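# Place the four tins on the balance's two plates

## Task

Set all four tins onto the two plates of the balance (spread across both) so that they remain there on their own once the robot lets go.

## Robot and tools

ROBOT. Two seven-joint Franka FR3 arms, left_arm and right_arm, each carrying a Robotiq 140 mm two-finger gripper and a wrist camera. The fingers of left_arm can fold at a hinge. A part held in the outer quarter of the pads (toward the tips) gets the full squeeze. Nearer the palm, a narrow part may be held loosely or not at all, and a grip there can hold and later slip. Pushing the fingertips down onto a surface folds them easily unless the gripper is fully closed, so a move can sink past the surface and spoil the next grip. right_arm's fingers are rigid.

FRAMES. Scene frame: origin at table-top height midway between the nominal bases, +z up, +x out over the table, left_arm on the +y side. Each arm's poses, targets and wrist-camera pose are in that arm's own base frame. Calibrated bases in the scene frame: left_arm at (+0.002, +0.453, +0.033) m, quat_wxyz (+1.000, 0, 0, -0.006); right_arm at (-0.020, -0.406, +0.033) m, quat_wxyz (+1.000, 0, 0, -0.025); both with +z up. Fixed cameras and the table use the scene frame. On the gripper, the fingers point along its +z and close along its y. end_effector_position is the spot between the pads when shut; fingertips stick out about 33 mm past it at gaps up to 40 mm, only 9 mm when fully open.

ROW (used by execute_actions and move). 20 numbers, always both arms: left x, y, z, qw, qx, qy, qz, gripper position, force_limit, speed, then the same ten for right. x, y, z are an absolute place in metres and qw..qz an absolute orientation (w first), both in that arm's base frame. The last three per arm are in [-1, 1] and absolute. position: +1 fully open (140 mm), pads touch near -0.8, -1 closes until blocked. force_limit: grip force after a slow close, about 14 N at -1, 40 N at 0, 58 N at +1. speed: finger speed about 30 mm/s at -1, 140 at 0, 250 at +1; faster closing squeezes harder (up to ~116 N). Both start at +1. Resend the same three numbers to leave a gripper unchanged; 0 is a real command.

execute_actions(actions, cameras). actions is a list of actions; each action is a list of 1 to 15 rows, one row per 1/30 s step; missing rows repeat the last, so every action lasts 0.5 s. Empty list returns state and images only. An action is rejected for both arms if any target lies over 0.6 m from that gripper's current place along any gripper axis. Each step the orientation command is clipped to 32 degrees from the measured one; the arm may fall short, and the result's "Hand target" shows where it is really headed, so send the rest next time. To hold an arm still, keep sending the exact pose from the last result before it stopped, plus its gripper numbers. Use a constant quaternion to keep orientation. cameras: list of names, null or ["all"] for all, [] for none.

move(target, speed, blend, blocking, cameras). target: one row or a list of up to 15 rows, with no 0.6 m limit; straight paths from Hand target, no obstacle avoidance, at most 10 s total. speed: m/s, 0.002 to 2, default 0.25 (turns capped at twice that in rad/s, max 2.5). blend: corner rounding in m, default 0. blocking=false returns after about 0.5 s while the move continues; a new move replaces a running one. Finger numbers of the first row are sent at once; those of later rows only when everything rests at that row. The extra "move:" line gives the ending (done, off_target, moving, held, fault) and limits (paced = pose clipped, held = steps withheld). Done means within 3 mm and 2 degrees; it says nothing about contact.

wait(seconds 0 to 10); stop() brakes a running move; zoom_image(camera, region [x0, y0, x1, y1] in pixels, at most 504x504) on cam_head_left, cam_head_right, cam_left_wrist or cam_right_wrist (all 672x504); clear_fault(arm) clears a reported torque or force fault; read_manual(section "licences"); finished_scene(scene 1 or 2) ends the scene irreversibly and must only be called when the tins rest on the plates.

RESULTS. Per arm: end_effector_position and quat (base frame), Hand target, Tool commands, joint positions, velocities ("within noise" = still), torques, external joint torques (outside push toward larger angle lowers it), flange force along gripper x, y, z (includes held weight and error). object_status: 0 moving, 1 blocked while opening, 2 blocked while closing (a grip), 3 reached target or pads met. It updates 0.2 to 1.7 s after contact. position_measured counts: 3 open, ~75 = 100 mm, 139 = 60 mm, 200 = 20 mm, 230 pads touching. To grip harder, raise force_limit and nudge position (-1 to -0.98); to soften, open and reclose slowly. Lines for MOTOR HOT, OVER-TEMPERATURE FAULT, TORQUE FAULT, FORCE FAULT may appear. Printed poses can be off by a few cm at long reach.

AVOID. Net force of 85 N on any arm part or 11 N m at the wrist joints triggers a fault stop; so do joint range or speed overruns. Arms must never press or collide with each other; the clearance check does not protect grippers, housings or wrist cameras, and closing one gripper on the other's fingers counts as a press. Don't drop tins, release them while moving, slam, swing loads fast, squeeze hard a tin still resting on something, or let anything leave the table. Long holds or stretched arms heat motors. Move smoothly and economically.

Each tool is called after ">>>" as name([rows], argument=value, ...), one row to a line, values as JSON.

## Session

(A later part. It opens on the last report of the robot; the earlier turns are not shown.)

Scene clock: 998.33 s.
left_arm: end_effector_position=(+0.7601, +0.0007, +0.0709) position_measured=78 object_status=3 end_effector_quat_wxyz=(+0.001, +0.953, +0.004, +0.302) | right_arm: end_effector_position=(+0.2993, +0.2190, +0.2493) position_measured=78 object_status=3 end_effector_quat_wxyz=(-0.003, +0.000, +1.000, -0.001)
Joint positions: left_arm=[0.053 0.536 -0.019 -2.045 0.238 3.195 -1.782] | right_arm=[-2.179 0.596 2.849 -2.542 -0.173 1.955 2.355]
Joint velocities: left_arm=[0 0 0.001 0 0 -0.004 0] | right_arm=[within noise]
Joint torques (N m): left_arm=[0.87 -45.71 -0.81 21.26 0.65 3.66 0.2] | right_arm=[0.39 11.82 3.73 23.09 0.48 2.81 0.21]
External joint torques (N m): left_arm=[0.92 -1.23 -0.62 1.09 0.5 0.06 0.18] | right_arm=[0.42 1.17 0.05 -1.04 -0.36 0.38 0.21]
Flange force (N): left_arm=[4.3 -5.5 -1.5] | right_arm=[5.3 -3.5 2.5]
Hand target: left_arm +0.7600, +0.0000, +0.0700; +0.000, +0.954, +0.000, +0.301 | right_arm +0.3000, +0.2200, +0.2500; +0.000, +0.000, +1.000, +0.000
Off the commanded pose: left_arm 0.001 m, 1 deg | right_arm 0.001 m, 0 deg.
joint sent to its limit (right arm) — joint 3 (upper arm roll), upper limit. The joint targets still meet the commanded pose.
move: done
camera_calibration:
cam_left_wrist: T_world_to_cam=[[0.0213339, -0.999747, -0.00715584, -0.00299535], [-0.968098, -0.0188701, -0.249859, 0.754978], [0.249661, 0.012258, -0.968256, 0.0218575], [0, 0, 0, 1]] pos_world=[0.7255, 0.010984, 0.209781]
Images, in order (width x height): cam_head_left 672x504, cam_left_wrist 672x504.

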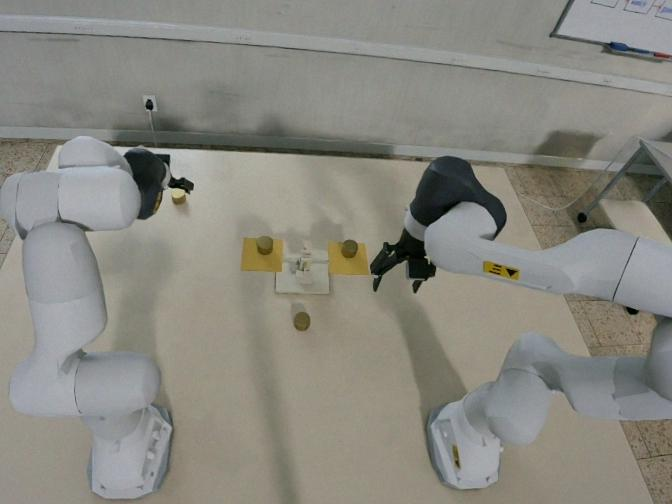

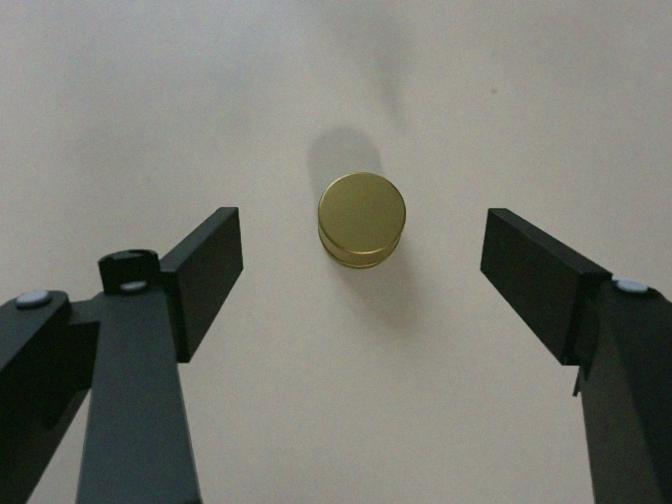

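>>> move([
  [0.788,-0.003,0.007,0,0.954,0,0.301,0.4,-0.5,-1, 0.30,0.22,0.25,0,0,1,0,0.4,-0.5,-1],
  [0.788,-0.003,0.007,0,0.954,0,0.301,-1,-0.5,-1, 0.30,0.22,0.25,0,0,1,0,0.4,-0.5,-1],
], speed=0.07, cameras=["cam_left_wrist"])

>>> wait(seconds=0.5, cameras=["cam_right_wrist"])

Scene clock: 1017.73 s.
left_arm: end_effector_position=(+0.7870, -0.0036, +0.0063) position_measured=157 object_status=0 end_effector_quat_wxyz=(+0.000, +0.954, -0.003, +0.299) | right_arm: end_effector_position=(+0.2993, +0.2190, +0.2493) position_measured=78 object_status=3 end_effector_quat_wxyz=(-0.003, +0.000, +1.000, -0.001)
Joint positions: left_arm=[0.02 0.736 0.01 -1.889 0.237 3.236 -1.782] | right_arm=[-2.179 0.596 2.849 -2.542 -0.173 1.955 2.355]
Joint velocities: within noise
Joint torques (N m): left_arm=[-0.19 -50.07 0.5 20.3 -0.38 4 -0.03] | right_arm=[0.41 11.82 3.73 23.1 0.48 2.8 0.25]
External joint torques (N m): left_arm=[-0.23 -1.63 0.06 0.85 -0.45 0.4 -0.04] | right_arm=[0.44 1.05 0.05 -1.14 -0.36 0.35 0.25]
Flange force (N): left_arm=[0.5 1.3 -2.3] | right_arm=[5.3 -3.3 2.7]
Hand target: left_arm +0.7880, -0.0030, +0.0070; +0.000, +0.954, +0.000, +0.301 | right_arm +0.3000, +0.2200, +0.2500; +0.000, +0.000, +1.000, +0.000
Off the commanded pose: left_arm 0.001 m, 0 deg | right_arm 0.001 m, 0 deg.
joint sent to its limit (right arm) — joint 3 (upper arm roll), upper limit. The joint targets still meet the commanded pose.
move: done
camera_calibration:
cam_left_wrist: T_world_to_cam=[[0.00829629, -0.999861, -0.01449, 0.00194396], [-0.969637, -0.00450212, -0.244506, 0.765931], [0.244407, 0.0160785, -0.969539, -0.0431353], [0, 0, 0, 1]] pos_world=[0.753201, 0.00608556, 0.145482]
Images, in order (width x height): cam_left_wrist 672x504.

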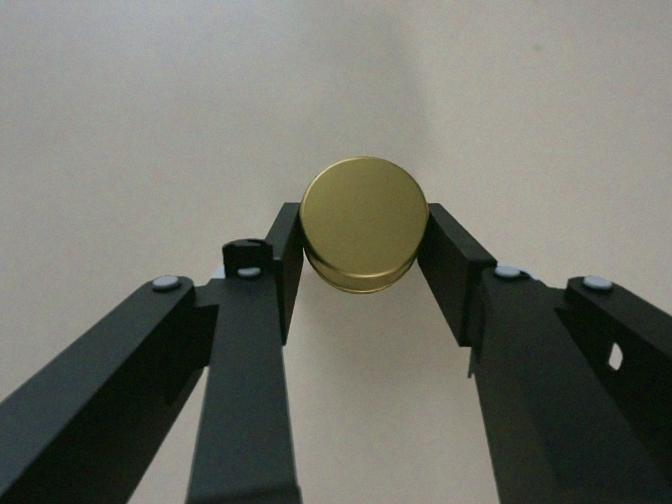

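Scene clock: 1018.23 s.
left_arm: end_effector_position=(+0.7870, -0.0036, +0.0063) position_measured=157 object_status=2 end_effector_quat_wxyz=(+0.000, +0.954, -0.003, +0.299) | right_arm: end_effector_position=(+0.2993, +0.2190, +0.2493) position_measured=78 object_status=3 end_effector_quat_wxyz=(-0.003, +0.000, +1.000, -0.001)
Joint positions: left_arm=[0.02 0.736 0.01 -1.889 0.237 3.236 -1.782] | right_arm=[-2.179 0.596 2.849 -2.542 -0.173 1.955 2.355]
Joint velocities: within noise
Joint torques (N m): left_arm=[-0.23 -50.07 0.59 20.26 -0.37 4 -0.04] | right_arm=[0.44 11.81 3.7 23.11 0.46 2.8 0.22]
External joint torques (N m): left_arm=[-0.44 -1.7 0.01 0.85 -0.42 0.41 -0.06] | right_arm=[0.42 1.06 -0.01 -1.07 -0.38 0.36 0.22]
Flange force (N): left_arm=[0.3 1.9 -2.5] | right_arm=[5.1 -3.4 2.6]
Hand target: left_arm +0.7880, -0.0030, +0.0070; +0.000, +0.954, +0.000, +0.301 | right_arm +0.3000, +0.2200, +0.2500; +0.000, +0.000, +1.000, +0.000
Tool commands: left_gripper/position=-1.0 left_gripper/force_limit=-0.5 left_gripper/speed=-1.0 right_gripper/position=+0.4 right_gripper/force_limit=-0.5 right_gripper/speed=-1.0
Off the commanded pose: left_arm 0.001 m, 0 deg | right_arm 0.001 m, 0 deg.
wait: 0.50 s; at rest by 0.17 s
camera_calibration:
cam_right_wrist: T_world_to_cam=[[-0.0157013, 0.999876, 0.00145911, -0.206535], [0.937212, 0.0142087, 0.34847, -0.368452], [0.348406, 0.00683891, -0.937319, 0.271328], [0, 0, 0, 1]] pos_world=[0.247542, 0.209889, 0.383016]
Images, in order (width x height): cam_right_wrist 672x504.

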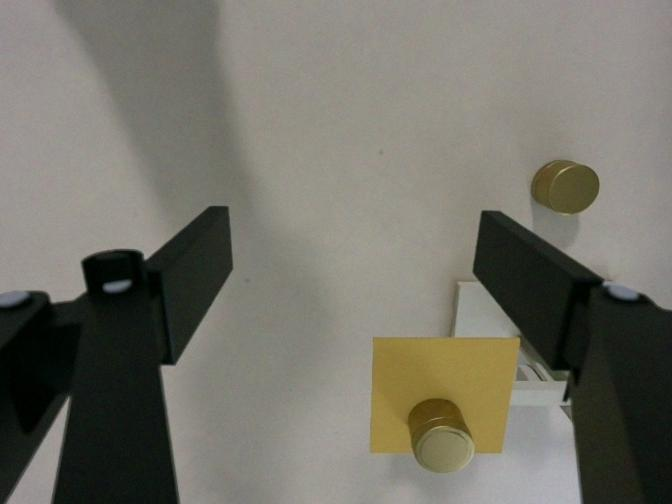

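>>> move([
  [0.76,-0.003,0.20,0,0.954,0,0.301,-1,-0.5,-1, 0.32,0.43,0.20,0,0,1,0,0.4,-0.5,-1],
  [0.50,-0.18,0.25,0,0.954,0,0.301,-1,-0.5,-1, 0.32,0.431,0.10,0,0,1,0,0.4,-0.5,-1],
], speed=[0.12,0.15], cameras=["cam_head_left","cam_right_wrist"])

Scene clock: 1035.70 s.
left_arm: end_effector_position=(+0.5001, -0.1801, +0.2491) position_measured=157 object_status=2 end_effector_quat_wxyz=(-0.001, +0.954, -0.005, +0.300) | right_arm: end_effector_position=(+0.3199, +0.4306, +0.1012) position_measured=78 object_status=3 end_effector_quat_wxyz=(+0.000, +0.001, +1.000, -0.001)
Joint positions: left_arm=[-0.001 -0.474 -0.422 -2.706 0.179 2.825 -2.15] | right_arm=[-1.919 -0.13 2.849 -2.242 0.052 2.364 2.469]
Joint velocities: left_arm=[0 0 0 -0.001 -0.001 -0.001 -0.007] | right_arm=[within noise]
Joint torques (N m): left_arm=[0.76 -15.66 3.87 24.47 -0.37 3.69 -0.12] | right_arm=[-0.31 33.31 -1.47 20.84 1.01 2.9 -0.12]
External joint torques (N m): left_arm=[0.67 -2 -0.62 1.12 -0.47 0.34 -0.13] | right_arm=[-0.34 0.45 -0.46 -0.98 0.38 0.43 -0.12]
Flange force (N): left_arm=[-0.7 1.9 -2.6] | right_arm=[2.0 -4.4 1.2]
Hand target: left_arm +0.5000, -0.1800, +0.2500; +0.000, +0.954, +0.000, +0.301 | right_arm +0.3200, +0.4310, +0.1000; +0.000, +0.000, +1.000, +0.000
Off the commanded pose: left_arm 0.001 m, 1 deg | right_arm 0.001 m, 0 deg.
move: done
camera_calibration:
cam_right_wrist: T_world_to_cam=[[-0.0130527, 0.999914, 0.00139972, -0.418392], [0.935312, 0.0117144, 0.353631, -0.337983], [0.353584, 0.00592501, -0.935384, 0.122527], [0, 0, 0, 1]] pos_world=[0.267335, 0.421589, 0.234716]
Images, in order (width x height): cam_head_left 672x504, cam_right_wrist 672x504.

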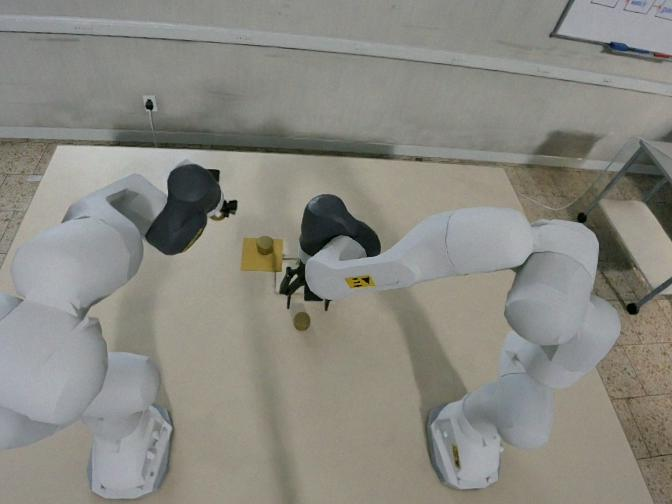

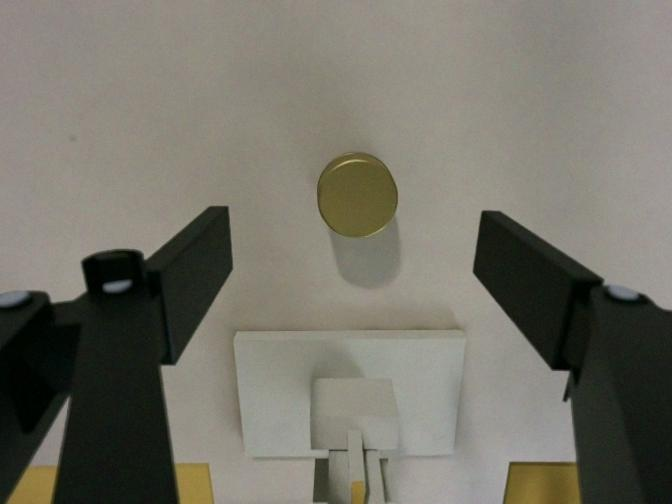

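>>> move([
  [0.50,-0.18,0.25,0,0.954,0,0.301,-1,-0.5,-1, 0.330,0.4375,0.007,0,0,1,0,0.4,-0.5,-1],
], speed=0.1, cameras=["cam_right_wrist"])

Scene clock: 1043.30 s.
left_arm: end_effector_position=(+0.5000, -0.1800, +0.2489) position_measured=157 object_status=2 end_effector_quat_wxyz=(-0.001, +0.954, -0.004, +0.300) | right_arm: end_effector_position=(+0.3303, +0.4358, +0.0077) position_measured=78 object_status=3 end_effector_quat_wxyz=(-0.001, +0.003, +1.000, -0.001)
Joint positions: left_arm=[-0.001 -0.474 -0.422 -2.707 0.179 2.825 -2.152] | right_arm=[-1.918 -0.351 2.849 -2.229 0.179 2.556 2.374]
Joint velocities: left_arm=[within noise] | right_arm=[0.001 0.001 0 -0.001 0.001 -0.001 -0.006]
Joint torques (N m): left_arm=[0.68 -15.59 3.98 24.6 -0.19 3.73 -0.19] | right_arm=[0.45 37.65 -3.06 18.57 0.86 2.88 -0.14]
External joint torques (N m): left_arm=[0.68 -1.98 -0.44 1.26 -0.3 0.38 -0.21] | right_arm=[0.39 0.54 -0.26 -0.58 0.37 0.43 -0.14]
Flange force (N): left_arm=[-0.2 1.9 -2.3] | right_arm=[2.5 -3.2 -0.2]
Hand target: left_arm +0.5000, -0.1800, +0.2500; +0.000, +0.954, +0.000, +0.301 | right_arm +0.3300, +0.4375, +0.0070; +0.000, +0.000, +1.000, +0.000
Off the commanded pose: left_arm 0.001 m, 0 deg | right_arm 0.002 m, 0 deg.
joint sent to its limit (right arm) — joint 3 (upper arm roll), upper limit. The joint targets still meet the commanded pose.
move: done
camera_calibration:
cam_right_wrist: T_world_to_cam=[[-0.00947355, 0.999955, 0.000395257, -0.424494], [0.935816, 0.00872661, 0.352381, -0.313621], [0.352362, 0.00370819, -0.935857, 0.0327344], [0, 0, 0, 1]] pos_world=[0.277936, 0.42709, 0.141317]
Images, in order (width x height): cam_right_wrist 672x504.

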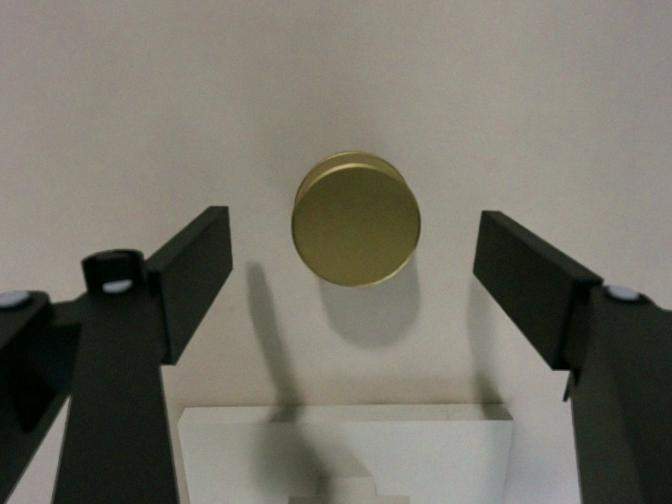

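>>> move([
  [0.50,-0.18,0.25,0,0.954,0,0.301,-1,-0.5,-1, 0.327,0.4375,0.007,0,0,1,0,0.4,-0.5,-1],
  [0.50,-0.18,0.25,0,0.954,0,0.301,-1,-0.5,-1, 0.327,0.4375,0.007,0,0,1,0,-1,-0.5,-1],
], speed=0.05, cameras=[])

>>> wait(seconds=0.6, cameras=[])

>>> move([
  [0.40,-0.29,0.25,0,0.954,0,0.301,-1,-0.5,-1, 0.327,0.4375,0.22,0,0,1,0,-1,-0.5,-1],
  [0.423,-0.311,0.19,0,0.954,0,0.301,-1,-0.5,-1, 0.459,0.302,0.20,0,0,1,0,-1,-0.5,-1],
  [0.423,-0.311,0.155,0,0.954,0,0.301,-1,-0.5,-1, 0.459,0.302,0.157,0,0,1,0,-1,-0.5,-1],
], speed=[0.12,0.12,0.05])

>>> zoom_image(camera="cam_head_left", region=[220, 200, 390, 310])

Scene clock: 1062.50 s.
left_arm: end_effector_position=(+0.4999, -0.1800, +0.2489) position_measured=157 object_status=2 end_effector_quat_wxyz=(-0.001, +0.954, -0.004, +0.300) | right_arm: end_effector_position=(+0.3276, +0.4357, +0.0063) position_measured=159 object_status=0 end_effector_quat_wxyz=(-0.001, +0.000, +1.000, -0.002)
Joint positions: left_arm=[-0.001 -0.475 -0.422 -2.707 0.179 2.825 -2.152] | right_arm=[-1.914 -0.351 2.849 -2.234 0.179 2.559 2.372]
Joint velocities: within noise
Joint torques (N m): left_arm=[0.66 -15.58 4.03 24.65 -0.16 3.75 -0.19] | right_arm=[0.45 38.42 -3.11 18.15 0.6 2.85 0.08]
External joint torques (N m): left_arm=[0.62 -1.92 -0.42 1.24 -0.27 0.39 -0.21] | right_arm=[0.47 1.25 -0.23 -1.05 0.11 0.39 0.08]
Flange force (N): left_arm=[-0.2 1.9 -2.2] | right_arm=[5.1 -5.6 -2.5]
Hand target: left_arm +0.5000, -0.1800, +0.2500; +0.000, +0.954, +0.000, +0.301 | right_arm +0.3270, +0.4375, +0.0070; +0.000, +0.000, +1.000, +0.000
Off the commanded pose: left_arm 0.001 m, 0 deg | right_arm 0.002 m, 0 deg.
joint sent to its limit (right arm) — joint 3 (upper arm roll), upper limit. The joint targets still meet the commanded pose.
move: done
No camera images: "cameras" was empty.

Scene clock: 1063.10 s.
left_arm: end_effector_position=(+0.4999, -0.1800, +0.2488) position_measured=157 object_status=2 end_effector_quat_wxyz=(-0.001, +0.954, -0.004, +0.300) | right_arm: end_effector_position=(+0.3276, +0.4357, +0.0063) position_measured=159 object_status=2 end_effector_quat_wxyz=(-0.001, +0.000, +1.000, -0.002)
Joint positions: left_arm=[-0.001 -0.475 -0.422 -2.707 0.179 2.825 -2.152] | right_arm=[-1.914 -0.351 2.849 -2.234 0.179 2.559 2.372]
Joint velocities: within noise
Joint torques (N m): left_arm=[0.63 -15.54 4 24.65 -0.17 3.76 -0.15] | right_arm=[0.49 38.41 -3.1 18.13 0.6 2.85 0.11]
External joint torques (N m): left_arm=[0.58 -1.87 -0.47 1.21 -0.28 0.39 -0.17] | right_arm=[0.5 1.21 -0.24 -1.03 0.1 0.39 0.11]
Flange force (N): left_arm=[-0.2 1.8 -2.1] | right_arm=[5.1 -5.4 -2.4]
Hand target: left_arm +0.5000, -0.1800, +0.2500; +0.000, +0.954, +0.000, +0.301 | right_arm +0.3270, +0.4375, +0.0070; +0.000, +0.000, +1.000, +0.000
Tool commands: left_gripper/position=-1.0 left_gripper/force_limit=-0.5 left_gripper/speed=-1.0 right_gripper/position=-1.0 right_gripper/force_limit=-0.5 right_gripper/speed=-1.0
Off the commanded pose: left_arm 0.001 m, 0 deg | right_arm 0.002 m, 0 deg.
wait: 0.60 s; at rest by 0.17 s
No camera images: "cameras" was empty.

Scene clock: 1068.13 s.
left_arm: end_effector_position=(+0.4224, -0.3102, +0.1543) position_measured=157 object_status=2 end_effector_quat_wxyz=(-0.003, +0.954, -0.004, +0.300) | right_arm: end_effector_position=(+0.4580, +0.3014, +0.1576) position_measured=159 object_status=2 end_effector_quat_wxyz=(-0.001, +0.002, +1.000, -0.001)
Joint positions: left_arm=[0.357 -0.485 -1.196 -2.718 0.067 2.936 -2.515] | right_arm=[-2.048 -0.084 2.624 -2.145 0.05 2.214 2.121]
Joint velocities: left_arm=[within noise] | right_arm=[0 0.001 0 -0.002 0 0.002 -0.005]
Joint torques (N m): left_arm=[0.74 -2.33 10.25 19.64 -1 3.69 -0.11] | right_arm=[-0.45 30.76 -1.51 22.47 1.08 2.91 -0.16]
External joint torques (N m): left_arm=[0.69 -0.68 -0.5 1.13 -0.51 0.74 -0.13] | right_arm=[-0.4 0.68 -0.22 -0.78 0.39 0.46 -0.16]
Flange force (N): left_arm=[0.8 5.4 8.6] | right_arm=[3.1 -3.1 1.5]
Hand target: left_arm +0.4230, -0.3110, +0.1550; +0.000, +0.954, +0.000, +0.301 | right_arm +0.4590, +0.3020, +0.1570; +0.000, +0.000, +1.000, +0.000
Off the commanded pose: left_arm 0.001 m, 1 deg | right_arm 0.001 m, 0 deg.
move: done
camera_calibration:
cam_left_wrist: T_world_to_cam=[[0.00721565, -0.999777, -0.019835, -0.298132], [-0.969591, -0.00214268, -0.244721, 0.448081], [0.244624, 0.0209976, -0.969391, 0.195834], [0, 0, 0, 1]] pos_world=[0.388701, -0.301218, 0.293581]
cam_right_wrist: T_world_to_cam=[[-0.0121893, 0.999926, 0.000254304, -0.287697], [0.936115, 0.011322, 0.351511, -0.485496], [0.351482, 0.00452272, -0.936184, 0.128699], [0, 0, 0, 1]] pos_world=[0.405737, 0.292591, 0.291217]

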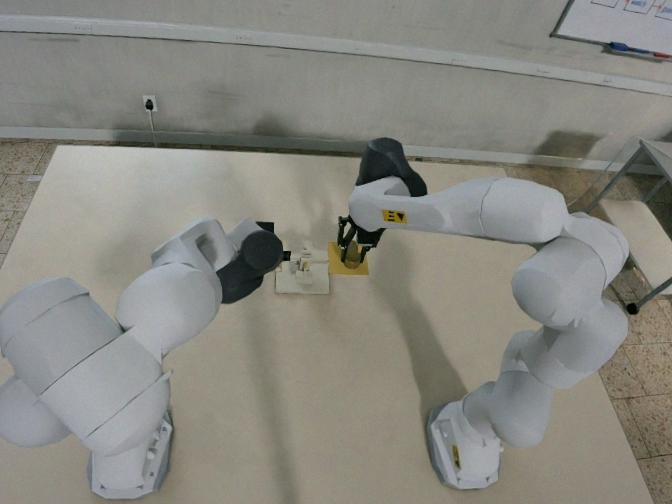

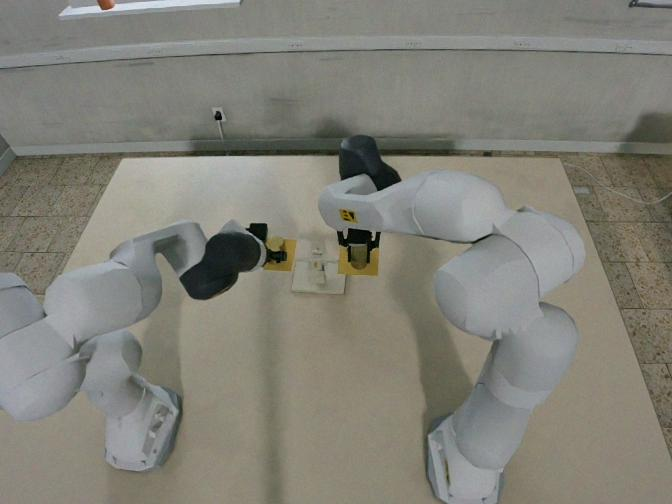

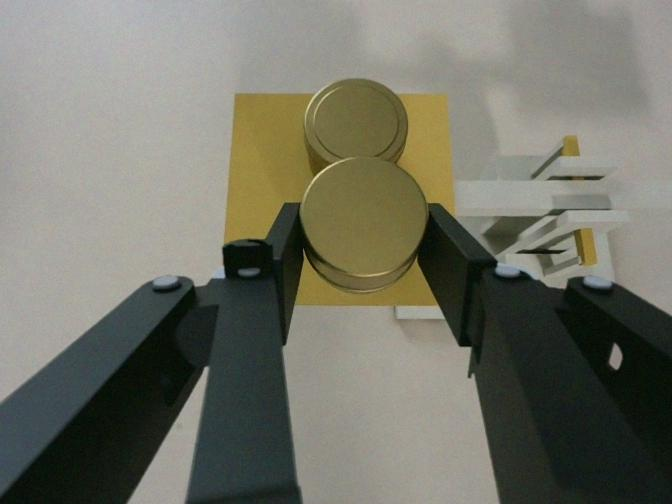

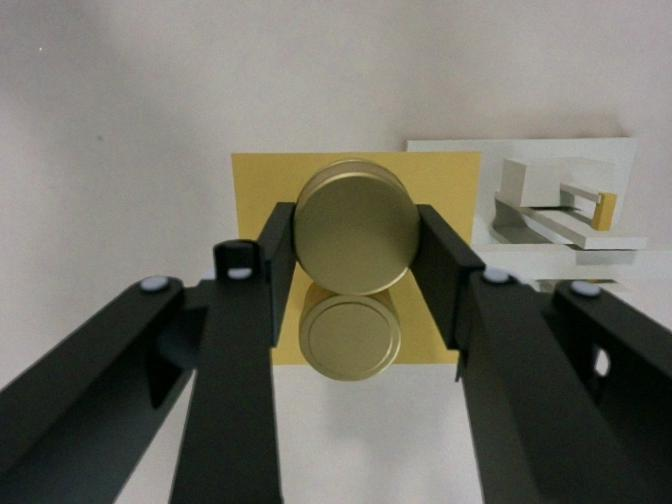

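Scaled by 2.965 from the camera's 672x504 image, which has a finer 960x720 frame.

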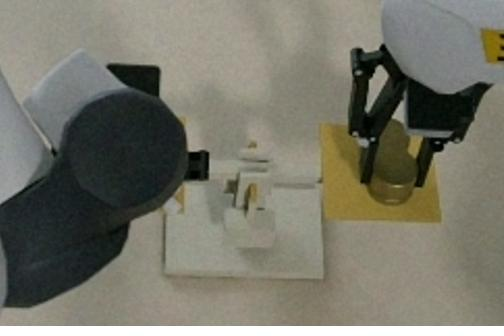

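>>> move([
  [0.421,-0.3115,0.140,0,0.954,0,0.301,-1,-0.5,-1, 0.462,0.302,0.140,0,0,1,0,-1,-0.5,-1],
  [0.421,-0.3115,0.129,0,0.954,0,0.301,-1,-0.5,-1, 0.462,0.302,0.1285,0,0,1,0,-1,-0.5,-1],
], speed=[0.04,0.02])

>>> zoom_image(camera="cam_head_left", region=[220, 200, 390, 310])

Scene clock: 1087.13 s.
left_arm: end_effector_position=(+0.4220, -0.3107, +0.1300) position_measured=157 object_status=2 end_effector_quat_wxyz=(-0.002, +0.954, -0.004, +0.301) | right_arm: end_effector_position=(+0.4623, +0.3018, +0.1318) position_measured=159 object_status=2 end_effector_quat_wxyz=(+0.000, +0.002, +1.000, +0.000)
Joint positions: left_arm=[0.491 -0.482 -1.345 -2.73 0.063 3.011 -2.546] | right_arm=[-2.054 -0.133 2.624 -2.162 0.087 2.277 2.09]
Joint velocities: left_arm=[0.002 0.001 -0.001 0.001 -0.002 0.003 -0.002] | right_arm=[0 0 0 -0.001 0.002 0.004 -0.006]
Joint torques (N m): left_arm=[0.23 2.04 9.76 17.59 -1.12 3.39 -0.2] | right_arm=[-0.12 29.31 -1.96 20.51 1.03 3.15 -0.09]
External joint torques (N m): left_arm=[0.23 0.64 -1.44 0.32 -0.43 0.46 -0.22] | right_arm=[-0.06 -1.78 0.07 -2.15 0.37 0.7 -0.09]
Flange force (N): left_arm=[-1.1 6.3 13.1] | right_arm=[1.7 -1.5 7.1]
Hand target: left_arm +0.4210, -0.3115, +0.1290; +0.000, +0.954, +0.000, +0.301 | right_arm +0.4620, +0.3020, +0.1285; +0.000, +0.000, +1.000, +0.000
Off the commanded pose: left_arm 0.002 m, 1 deg | right_arm 0.003 m, 0 deg.
move: done
camera_calibration:
cam_left_wrist: T_world_to_cam=[[0.00761106, -0.999796, -0.0186885, -0.299378], [-0.968698, -0.00273442, -0.248226, 0.441531], [0.248124, 0.0199928, -0.968522, 0.17044], [0, 0, 0, 1]] pos_world=[0.387698, -0.301517, 0.269079]
cam_right_wrist: T_world_to_cam=[[-0.0120625, 0.99992, 0.00390072, -0.288555], [0.935284, 0.00990278, 0.35376, -0.479973], [0.353693, 0.00791553, -0.935328, 0.100922], [0, 0, 0, 1]] pos_world=[0.409735, 0.292486, 0.265316]

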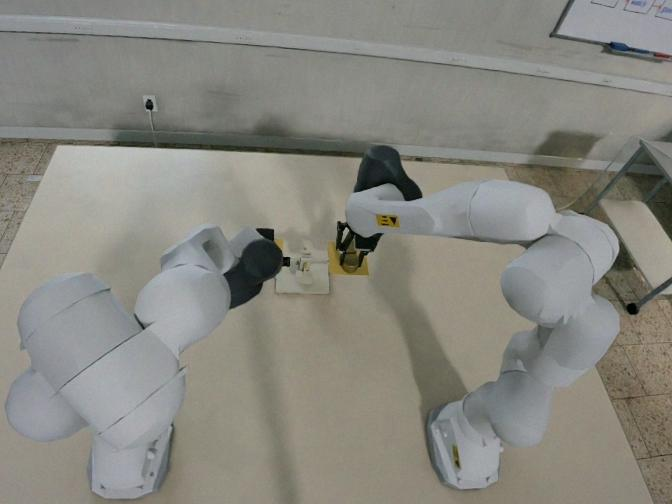

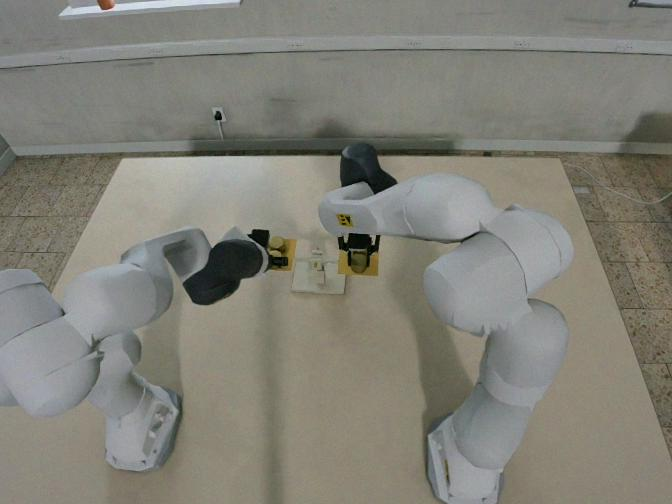

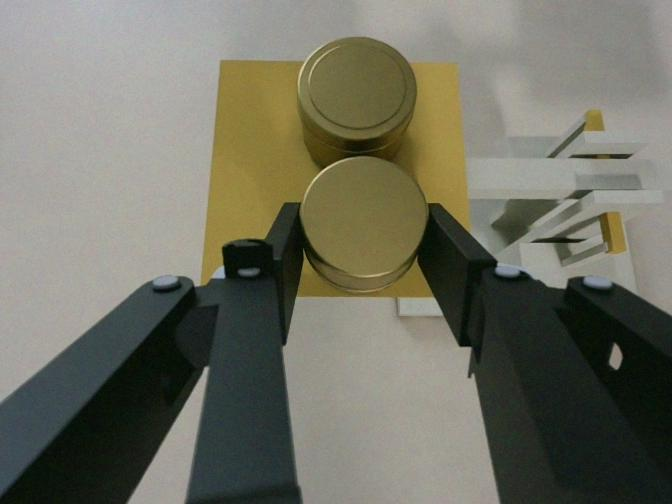

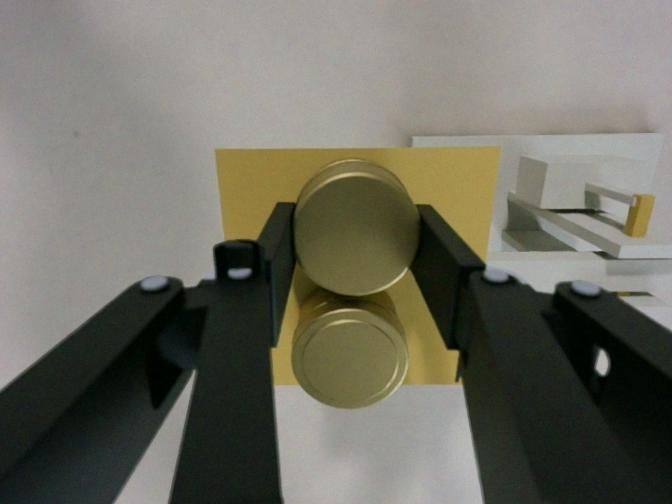

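Scaled by 2.965 from the camera's 672x504 image, which has a finer 960x720 frame.

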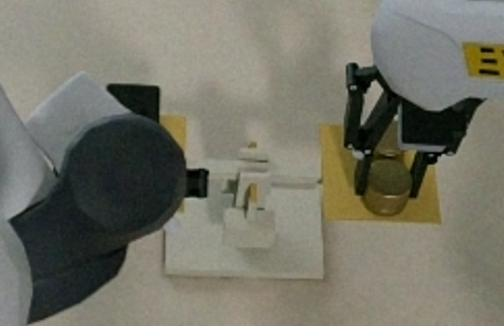

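>>> move([
  [0.421,-0.3115,0.1305,0,0.954,0,0.301,-1,-0.5,-1, 0.462,0.302,0.131,0,0,1,0,-1,-0.5,-1],
  [0.421,-0.3115,0.1305,0,0.954,0,0.301,-0.05,-0.5,-1, 0.462,0.302,0.131,0,0,1,0,-0.05,-0.5,-1],
], speed=0.02)

>>> zoom_image(camera="cam_head_right", region=[230, 200, 400, 310])

Scene clock: 1094.03 s.
left_arm: end_effector_position=(+0.4209, -0.3125, +0.1305) position_measured=135 object_status=3 end_effector_quat_wxyz=(-0.001, +0.954, -0.004, +0.301) | right_arm: end_effector_position=(+0.4624, +0.3019, +0.1317) position_measured=135 object_status=0 end_effector_quat_wxyz=(+0.000, +0.001, +1.000, +0.001)
Joint positions: left_arm=[0.485 -0.482 -1.343 -2.73 0.059 3.012 -2.547] | right_arm=[-2.054 -0.133 2.624 -2.162 0.087 2.278 2.089]
Joint velocities: within noise
Joint torques (N m): left_arm=[-0.24 1.19 11.4 17.95 -1.13 3.15 -0.03] | right_arm=[0 32.15 -2.29 21.73 0.63 2.57 -0.02]
External joint torques (N m): left_arm=[-0.28 -0.17 0.22 0.8 -0.46 0.24 -0.04] | right_arm=[0.02 0.9 -0.29 -1.07 -0.04 0.1 -0.02]
Flange force (N): left_arm=[0.5 0.2 -3.0] | right_arm=[5.7 -3.9 -0.4]
Hand target: left_arm +0.4210, -0.3115, +0.1305; +0.000, +0.954, +0.000, +0.301 | right_arm +0.4620, +0.3020, +0.1310; +0.000, +0.000, +1.000, +0.000
Off the commanded pose: left_arm 0.001 m, 0 deg | right_arm 0.001 m, 0 deg.
move: done
camera_calibration:
cam_left_wrist: T_world_to_cam=[[0.00702569, -0.999864, -0.0149127, -0.301469], [-0.968675, -0.00310304, -0.248311, 0.440488], [0.248231, 0.0161902, -0.968566, 0.170043], [0, 0, 0, 1]] pos_world=[0.386598, -0.302814, 0.26958]
cam_right_wrist: T_world_to_cam=[[-0.0136914, 0.999897, 0.00425095, -0.287972], [0.935149, 0.0112995, 0.354075, -0.480468], [0.353991, 0.00882305, -0.935207, 0.100374], [0, 0, 0, 1]] pos_world=[0.409835, 0.292486, 0.265216]

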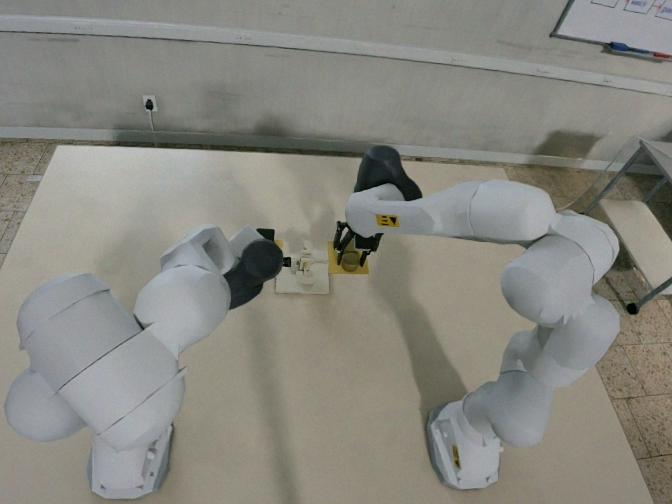

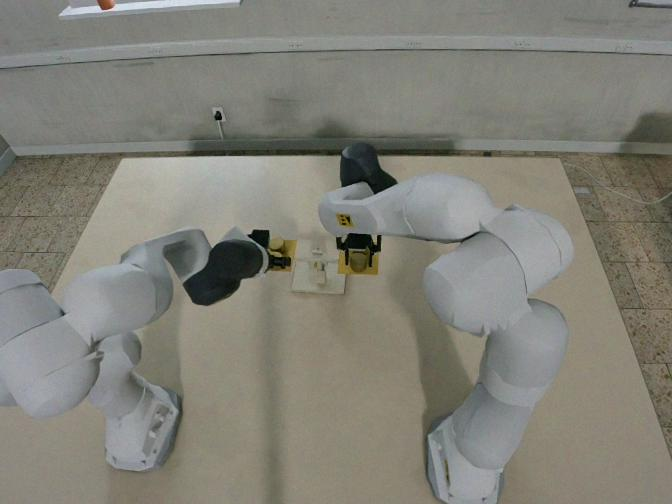

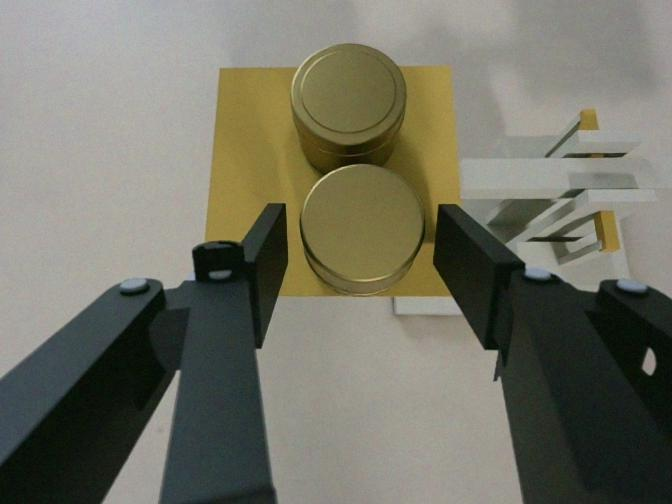

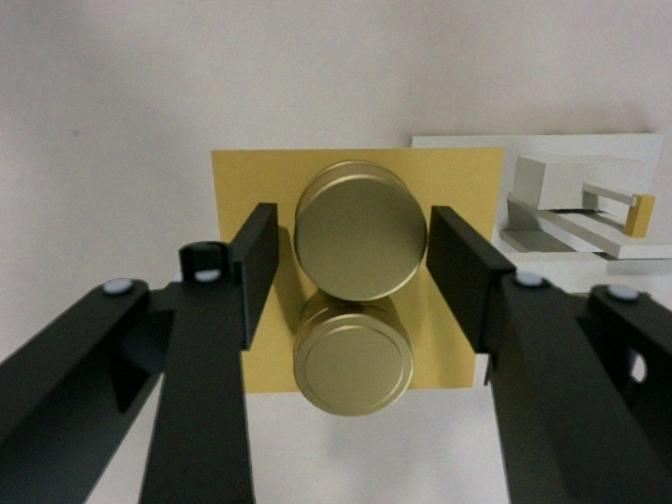

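Scaled by 2.965 from the camera's 672x504 image, which has a finer 960x720 frame.

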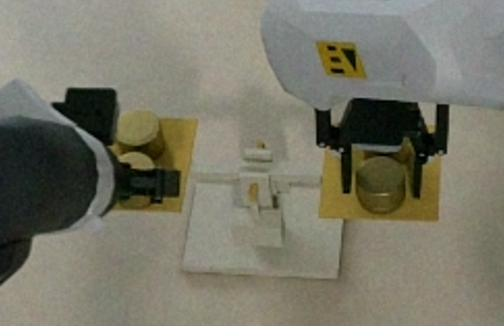

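>>> move([
  [0.421,-0.3115,0.1305,0,0.954,0,0.301,0.05,-0.5,-1, 0.462,0.302,0.131,0,0,1,0,0.05,-0.5,-1],
], speed=0.02, cameras=[])

>>> wait(seconds=3)

>>> zoom_image(camera="cam_head_right", region=[230, 200, 400, 310])

Scene clock: 1106.07 s.
left_arm: end_effector_position=(+0.4209, -0.3124, +0.1305) position_measured=123 object_status=0 end_effector_quat_wxyz=(+0.000, +0.954, -0.003, +0.301) | right_arm: end_effector_position=(+0.4624, +0.3019, +0.1317) position_measured=123 object_status=0 end_effector_quat_wxyz=(+0.000, +0.001, +1.000, +0.001)
Joint positions: left_arm=[0.485 -0.482 -1.343 -2.73 0.059 3.012 -2.547] | right_arm=[-2.054 -0.133 2.624 -2.162 0.087 2.278 2.089]
Joint velocities: within noise
Joint torques (N m): left_arm=[-0.17 1.16 11.33 17.96 -1.11 3.15 -0.01] | right_arm=[-0.05 32.13 -2.36 21.67 0.62 2.56 -0.01]
External joint torques (N m): left_arm=[-0.23 -0.2 0.09 0.74 -0.43 0.23 -0.03] | right_arm=[0 1.05 -0.34 -1.01 -0.05 0.11 -0.01]
Flange force (N): left_arm=[0.3 0.6 -1.9] | right_arm=[5.9 -4.1 -0.7]
Hand target: left_arm +0.4210, -0.3115, +0.1305; +0.000, +0.954, +0.000, +0.301 | right_arm +0.4620, +0.3020, +0.1310; +0.000, +0.000, +1.000, +0.000
Off the commanded pose: left_arm 0.001 m, 0 deg | right_arm 0.001 m, 0 deg.
move: done
No camera images: "cameras" was empty.

Scene clock: 1109.07 s.
left_arm: end_effector_position=(+0.4209, -0.3124, +0.1305) position_measured=123 object_status=3 end_effector_quat_wxyz=(+0.000, +0.954, -0.003, +0.301) | right_arm: end_effector_position=(+0.4624, +0.3019, +0.1317) position_measured=123 object_status=3 end_effector_quat_wxyz=(+0.000, +0.001, +1.000, +0.001)
Joint positions: left_arm=[0.485 -0.482 -1.343 -2.73 0.059 3.012 -2.547] | right_arm=[-2.054 -0.133 2.624 -2.162 0.087 2.278 2.089]
Joint velocities: within noise
Joint torques (N m): left_arm=[-0.25 1.13 11.29 17.95 -1.08 3.17 0.02] | right_arm=[-0.08 32.11 -2.31 21.7 0.64 2.57 -0.01]
External joint torques (N m): left_arm=[-0.23 -0.22 0.15 0.71 -0.41 0.24 0] | right_arm=[-0.15 0.99 -0.4 -1 -0.03 0.11 -0.01]
Flange force (N): left_arm=[0.4 0.3 -2.3] | right_arm=[5.5 -4.1 -0.6]
Hand target: left_arm +0.4210, -0.3115, +0.1305; +0.000, +0.954, +0.000, +0.301 | right_arm +0.4620, +0.3020, +0.1310; +0.000, +0.000, +1.000, +0.000
Tool commands: left_gripper/position=+0.05 left_gripper/force_limit=-0.5 left_gripper/speed=-1.0 right_gripper/position=+0.05 right_gripper/force_limit=-0.5 right_gripper/speed=-1.0
Off the commanded pose: left_arm 0.001 m, 0 deg | right_arm 0.001 m, 0 deg.
wait: 3.00 s; at rest by 0.17 s
camera_calibration:
cam_left_wrist: T_world_to_cam=[[0.00726438, -0.999866, -0.0146426, -0.301535], [-0.968674, -0.00340137, -0.248311, 0.440398], [0.248228, 0.0159877, -0.96857, 0.169982], [0, 0, 0, 1]] pos_world=[0.386598, -0.302714, 0.26958]
cam_right_wrist: T_world_to_cam=[[-0.0136914, 0.999897, 0.00425095, -0.287972], [0.935149, 0.0112995, 0.354075, -0.480468], [0.353991, 0.00882305, -0.935207, 0.100374], [0, 0, 0, 1]] pos_world=[0.409835, 0.292486, 0.265216]

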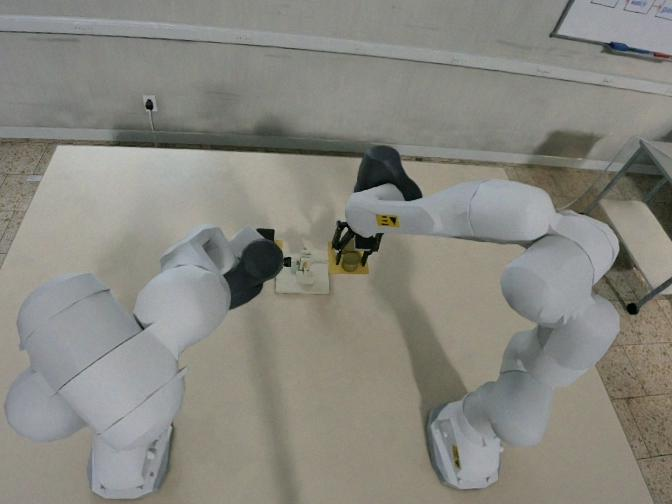

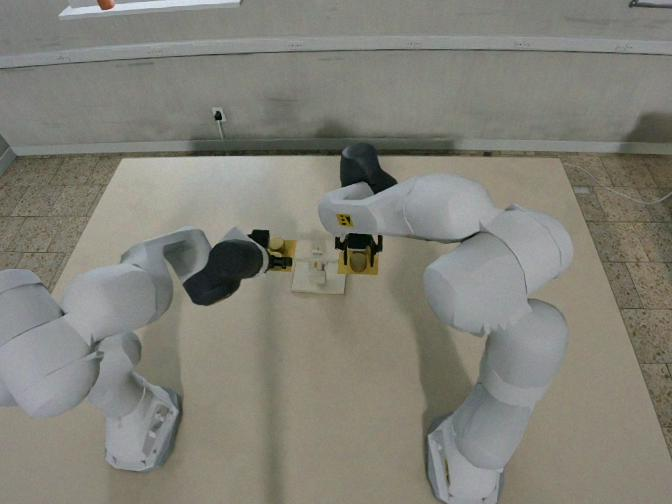

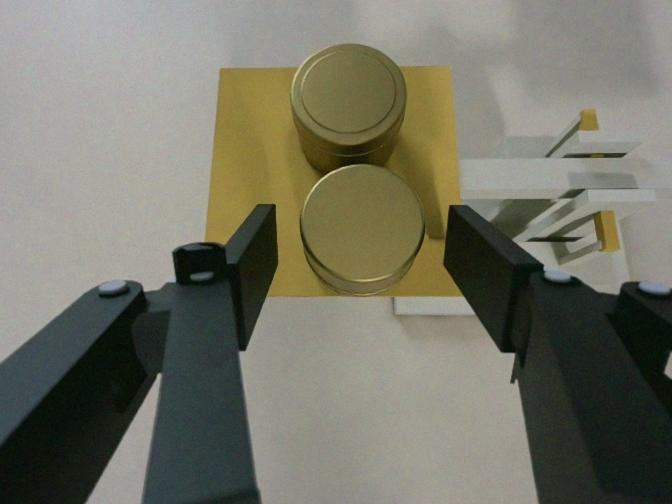

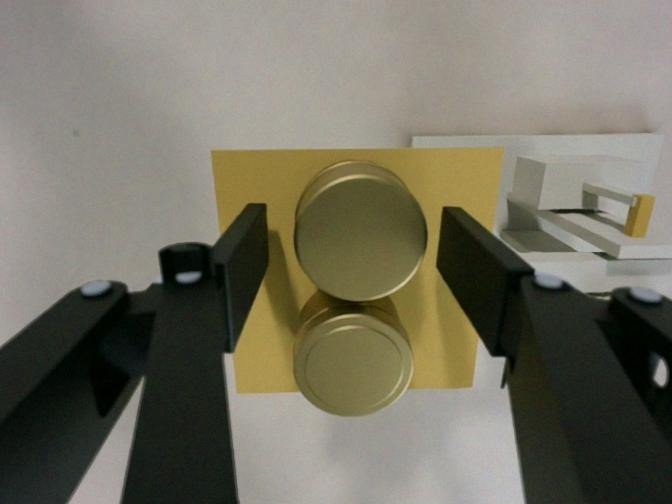

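Scaled by 2.965 from the camera's 672x504 image, which has a finer 960x720 frame.

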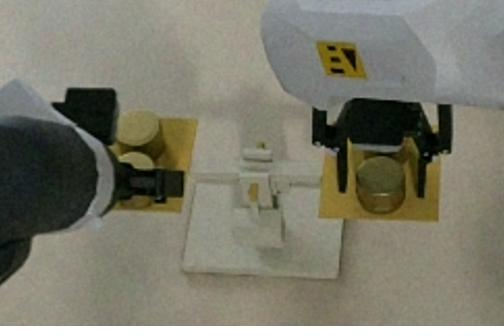

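>>> move([
  [0.369,-0.3115,0.204,0,0.954,0,0.301,0.05,-0.5,-1, 0.462,0.302,0.131,0,0,1,0,0.05,-0.5,-1],
], speed=0.04)

>>> zoom_image(camera="cam_head_right", region=[230, 200, 400, 310])

Scene clock: 1118.33 s.
left_arm: end_effector_position=(+0.3692, -0.3131, +0.2043) position_measured=123 object_status=3 end_effector_quat_wxyz=(+0.003, +0.954, +0.003, +0.301) | right_arm: end_effector_position=(+0.4624, +0.3019, +0.1317) position_measured=123 object_status=3 end_effector_quat_wxyz=(+0.000, +0.001, +1.000, +0.001)
Joint positions: left_arm=[-0.05 -0.645 -0.904 -2.771 -0.027 2.73 -2.498] | right_arm=[-2.054 -0.133 2.624 -2.162 0.087 2.278 2.089]
Joint velocities: left_arm=[0 0 0.002 0 0 -0.005 -0.001] | right_arm=[within noise]
Joint torques (N m): left_arm=[-0.39 -4.52 10.86 20.49 0.3 3.18 0.2] | right_arm=[-0.06 32.1 -2.29 21.69 0.63 2.59 0.01]
External joint torques (N m): left_arm=[-0.42 -0.65 0.16 0.39 0.32 0.18 0.18] | right_arm=[-0.1 0.9 -0.35 -1.03 -0.03 0.13 0.01]
Flange force (N): left_arm=[0.0 -1.6 -2.8] | right_arm=[5.6 -4.0 -0.4]
Hand target: left_arm +0.3690, -0.3115, +0.2040; +0.000, +0.954, +0.000, +0.301 | right_arm +0.4620, +0.3020, +0.1310; +0.000, +0.000, +1.000, +0.000
Off the commanded pose: left_arm 0.002 m, 0 deg | right_arm 0.001 m, 0 deg.
move: done
camera_calibration:
cam_left_wrist: T_world_to_cam=[[0.0170732, -0.999841, -0.00521744, -0.306289], [-0.968629, -0.0152459, -0.248045, 0.404836], [0.247926, 0.00928869, -0.968734, 0.252352], [0, 0, 0, 1]] pos_world=[0.334801, -0.302413, 0.343282]
cam_right_wrist: T_world_to_cam=[[-0.0136914, 0.999897, 0.00425095, -0.287972], [0.935149, 0.0112995, 0.354075, -0.480468], [0.353991, 0.00882305, -0.935207, 0.100374], [0, 0, 0, 1]] pos_world=[0.409835, 0.292486, 0.265216]

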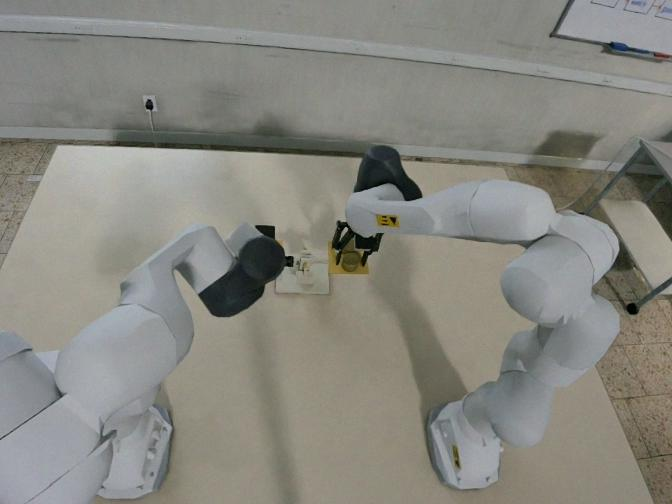

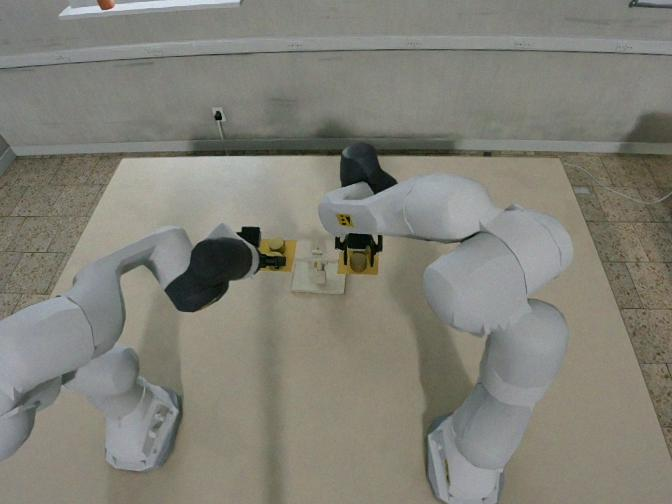

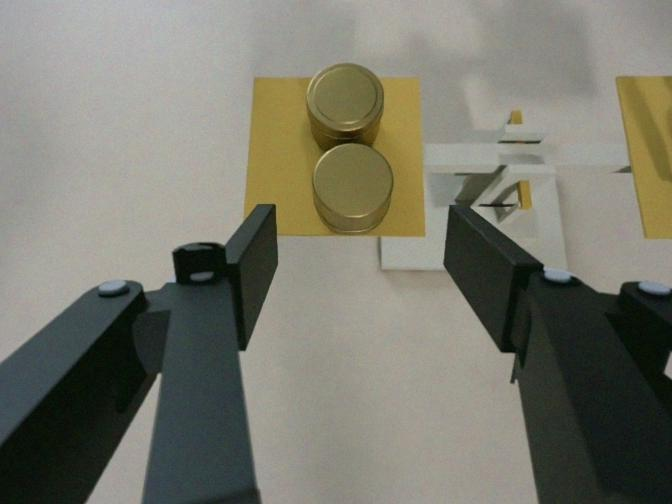

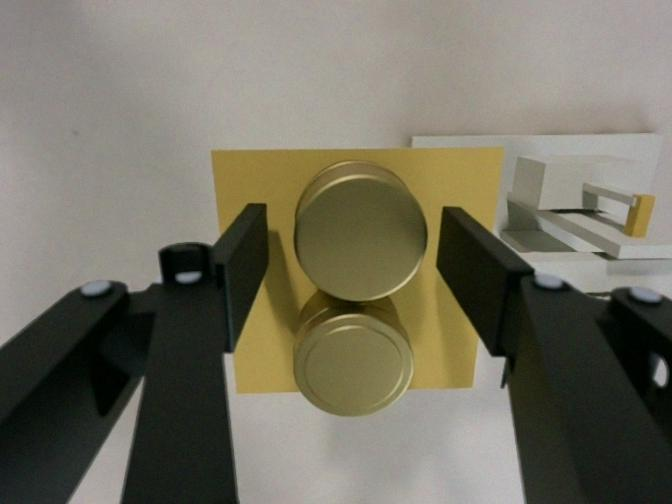

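Scaled by 2.965 from the camera's 672x504 image, which has a finer 960x720 frame.

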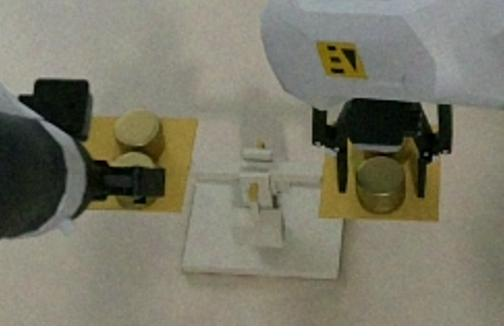

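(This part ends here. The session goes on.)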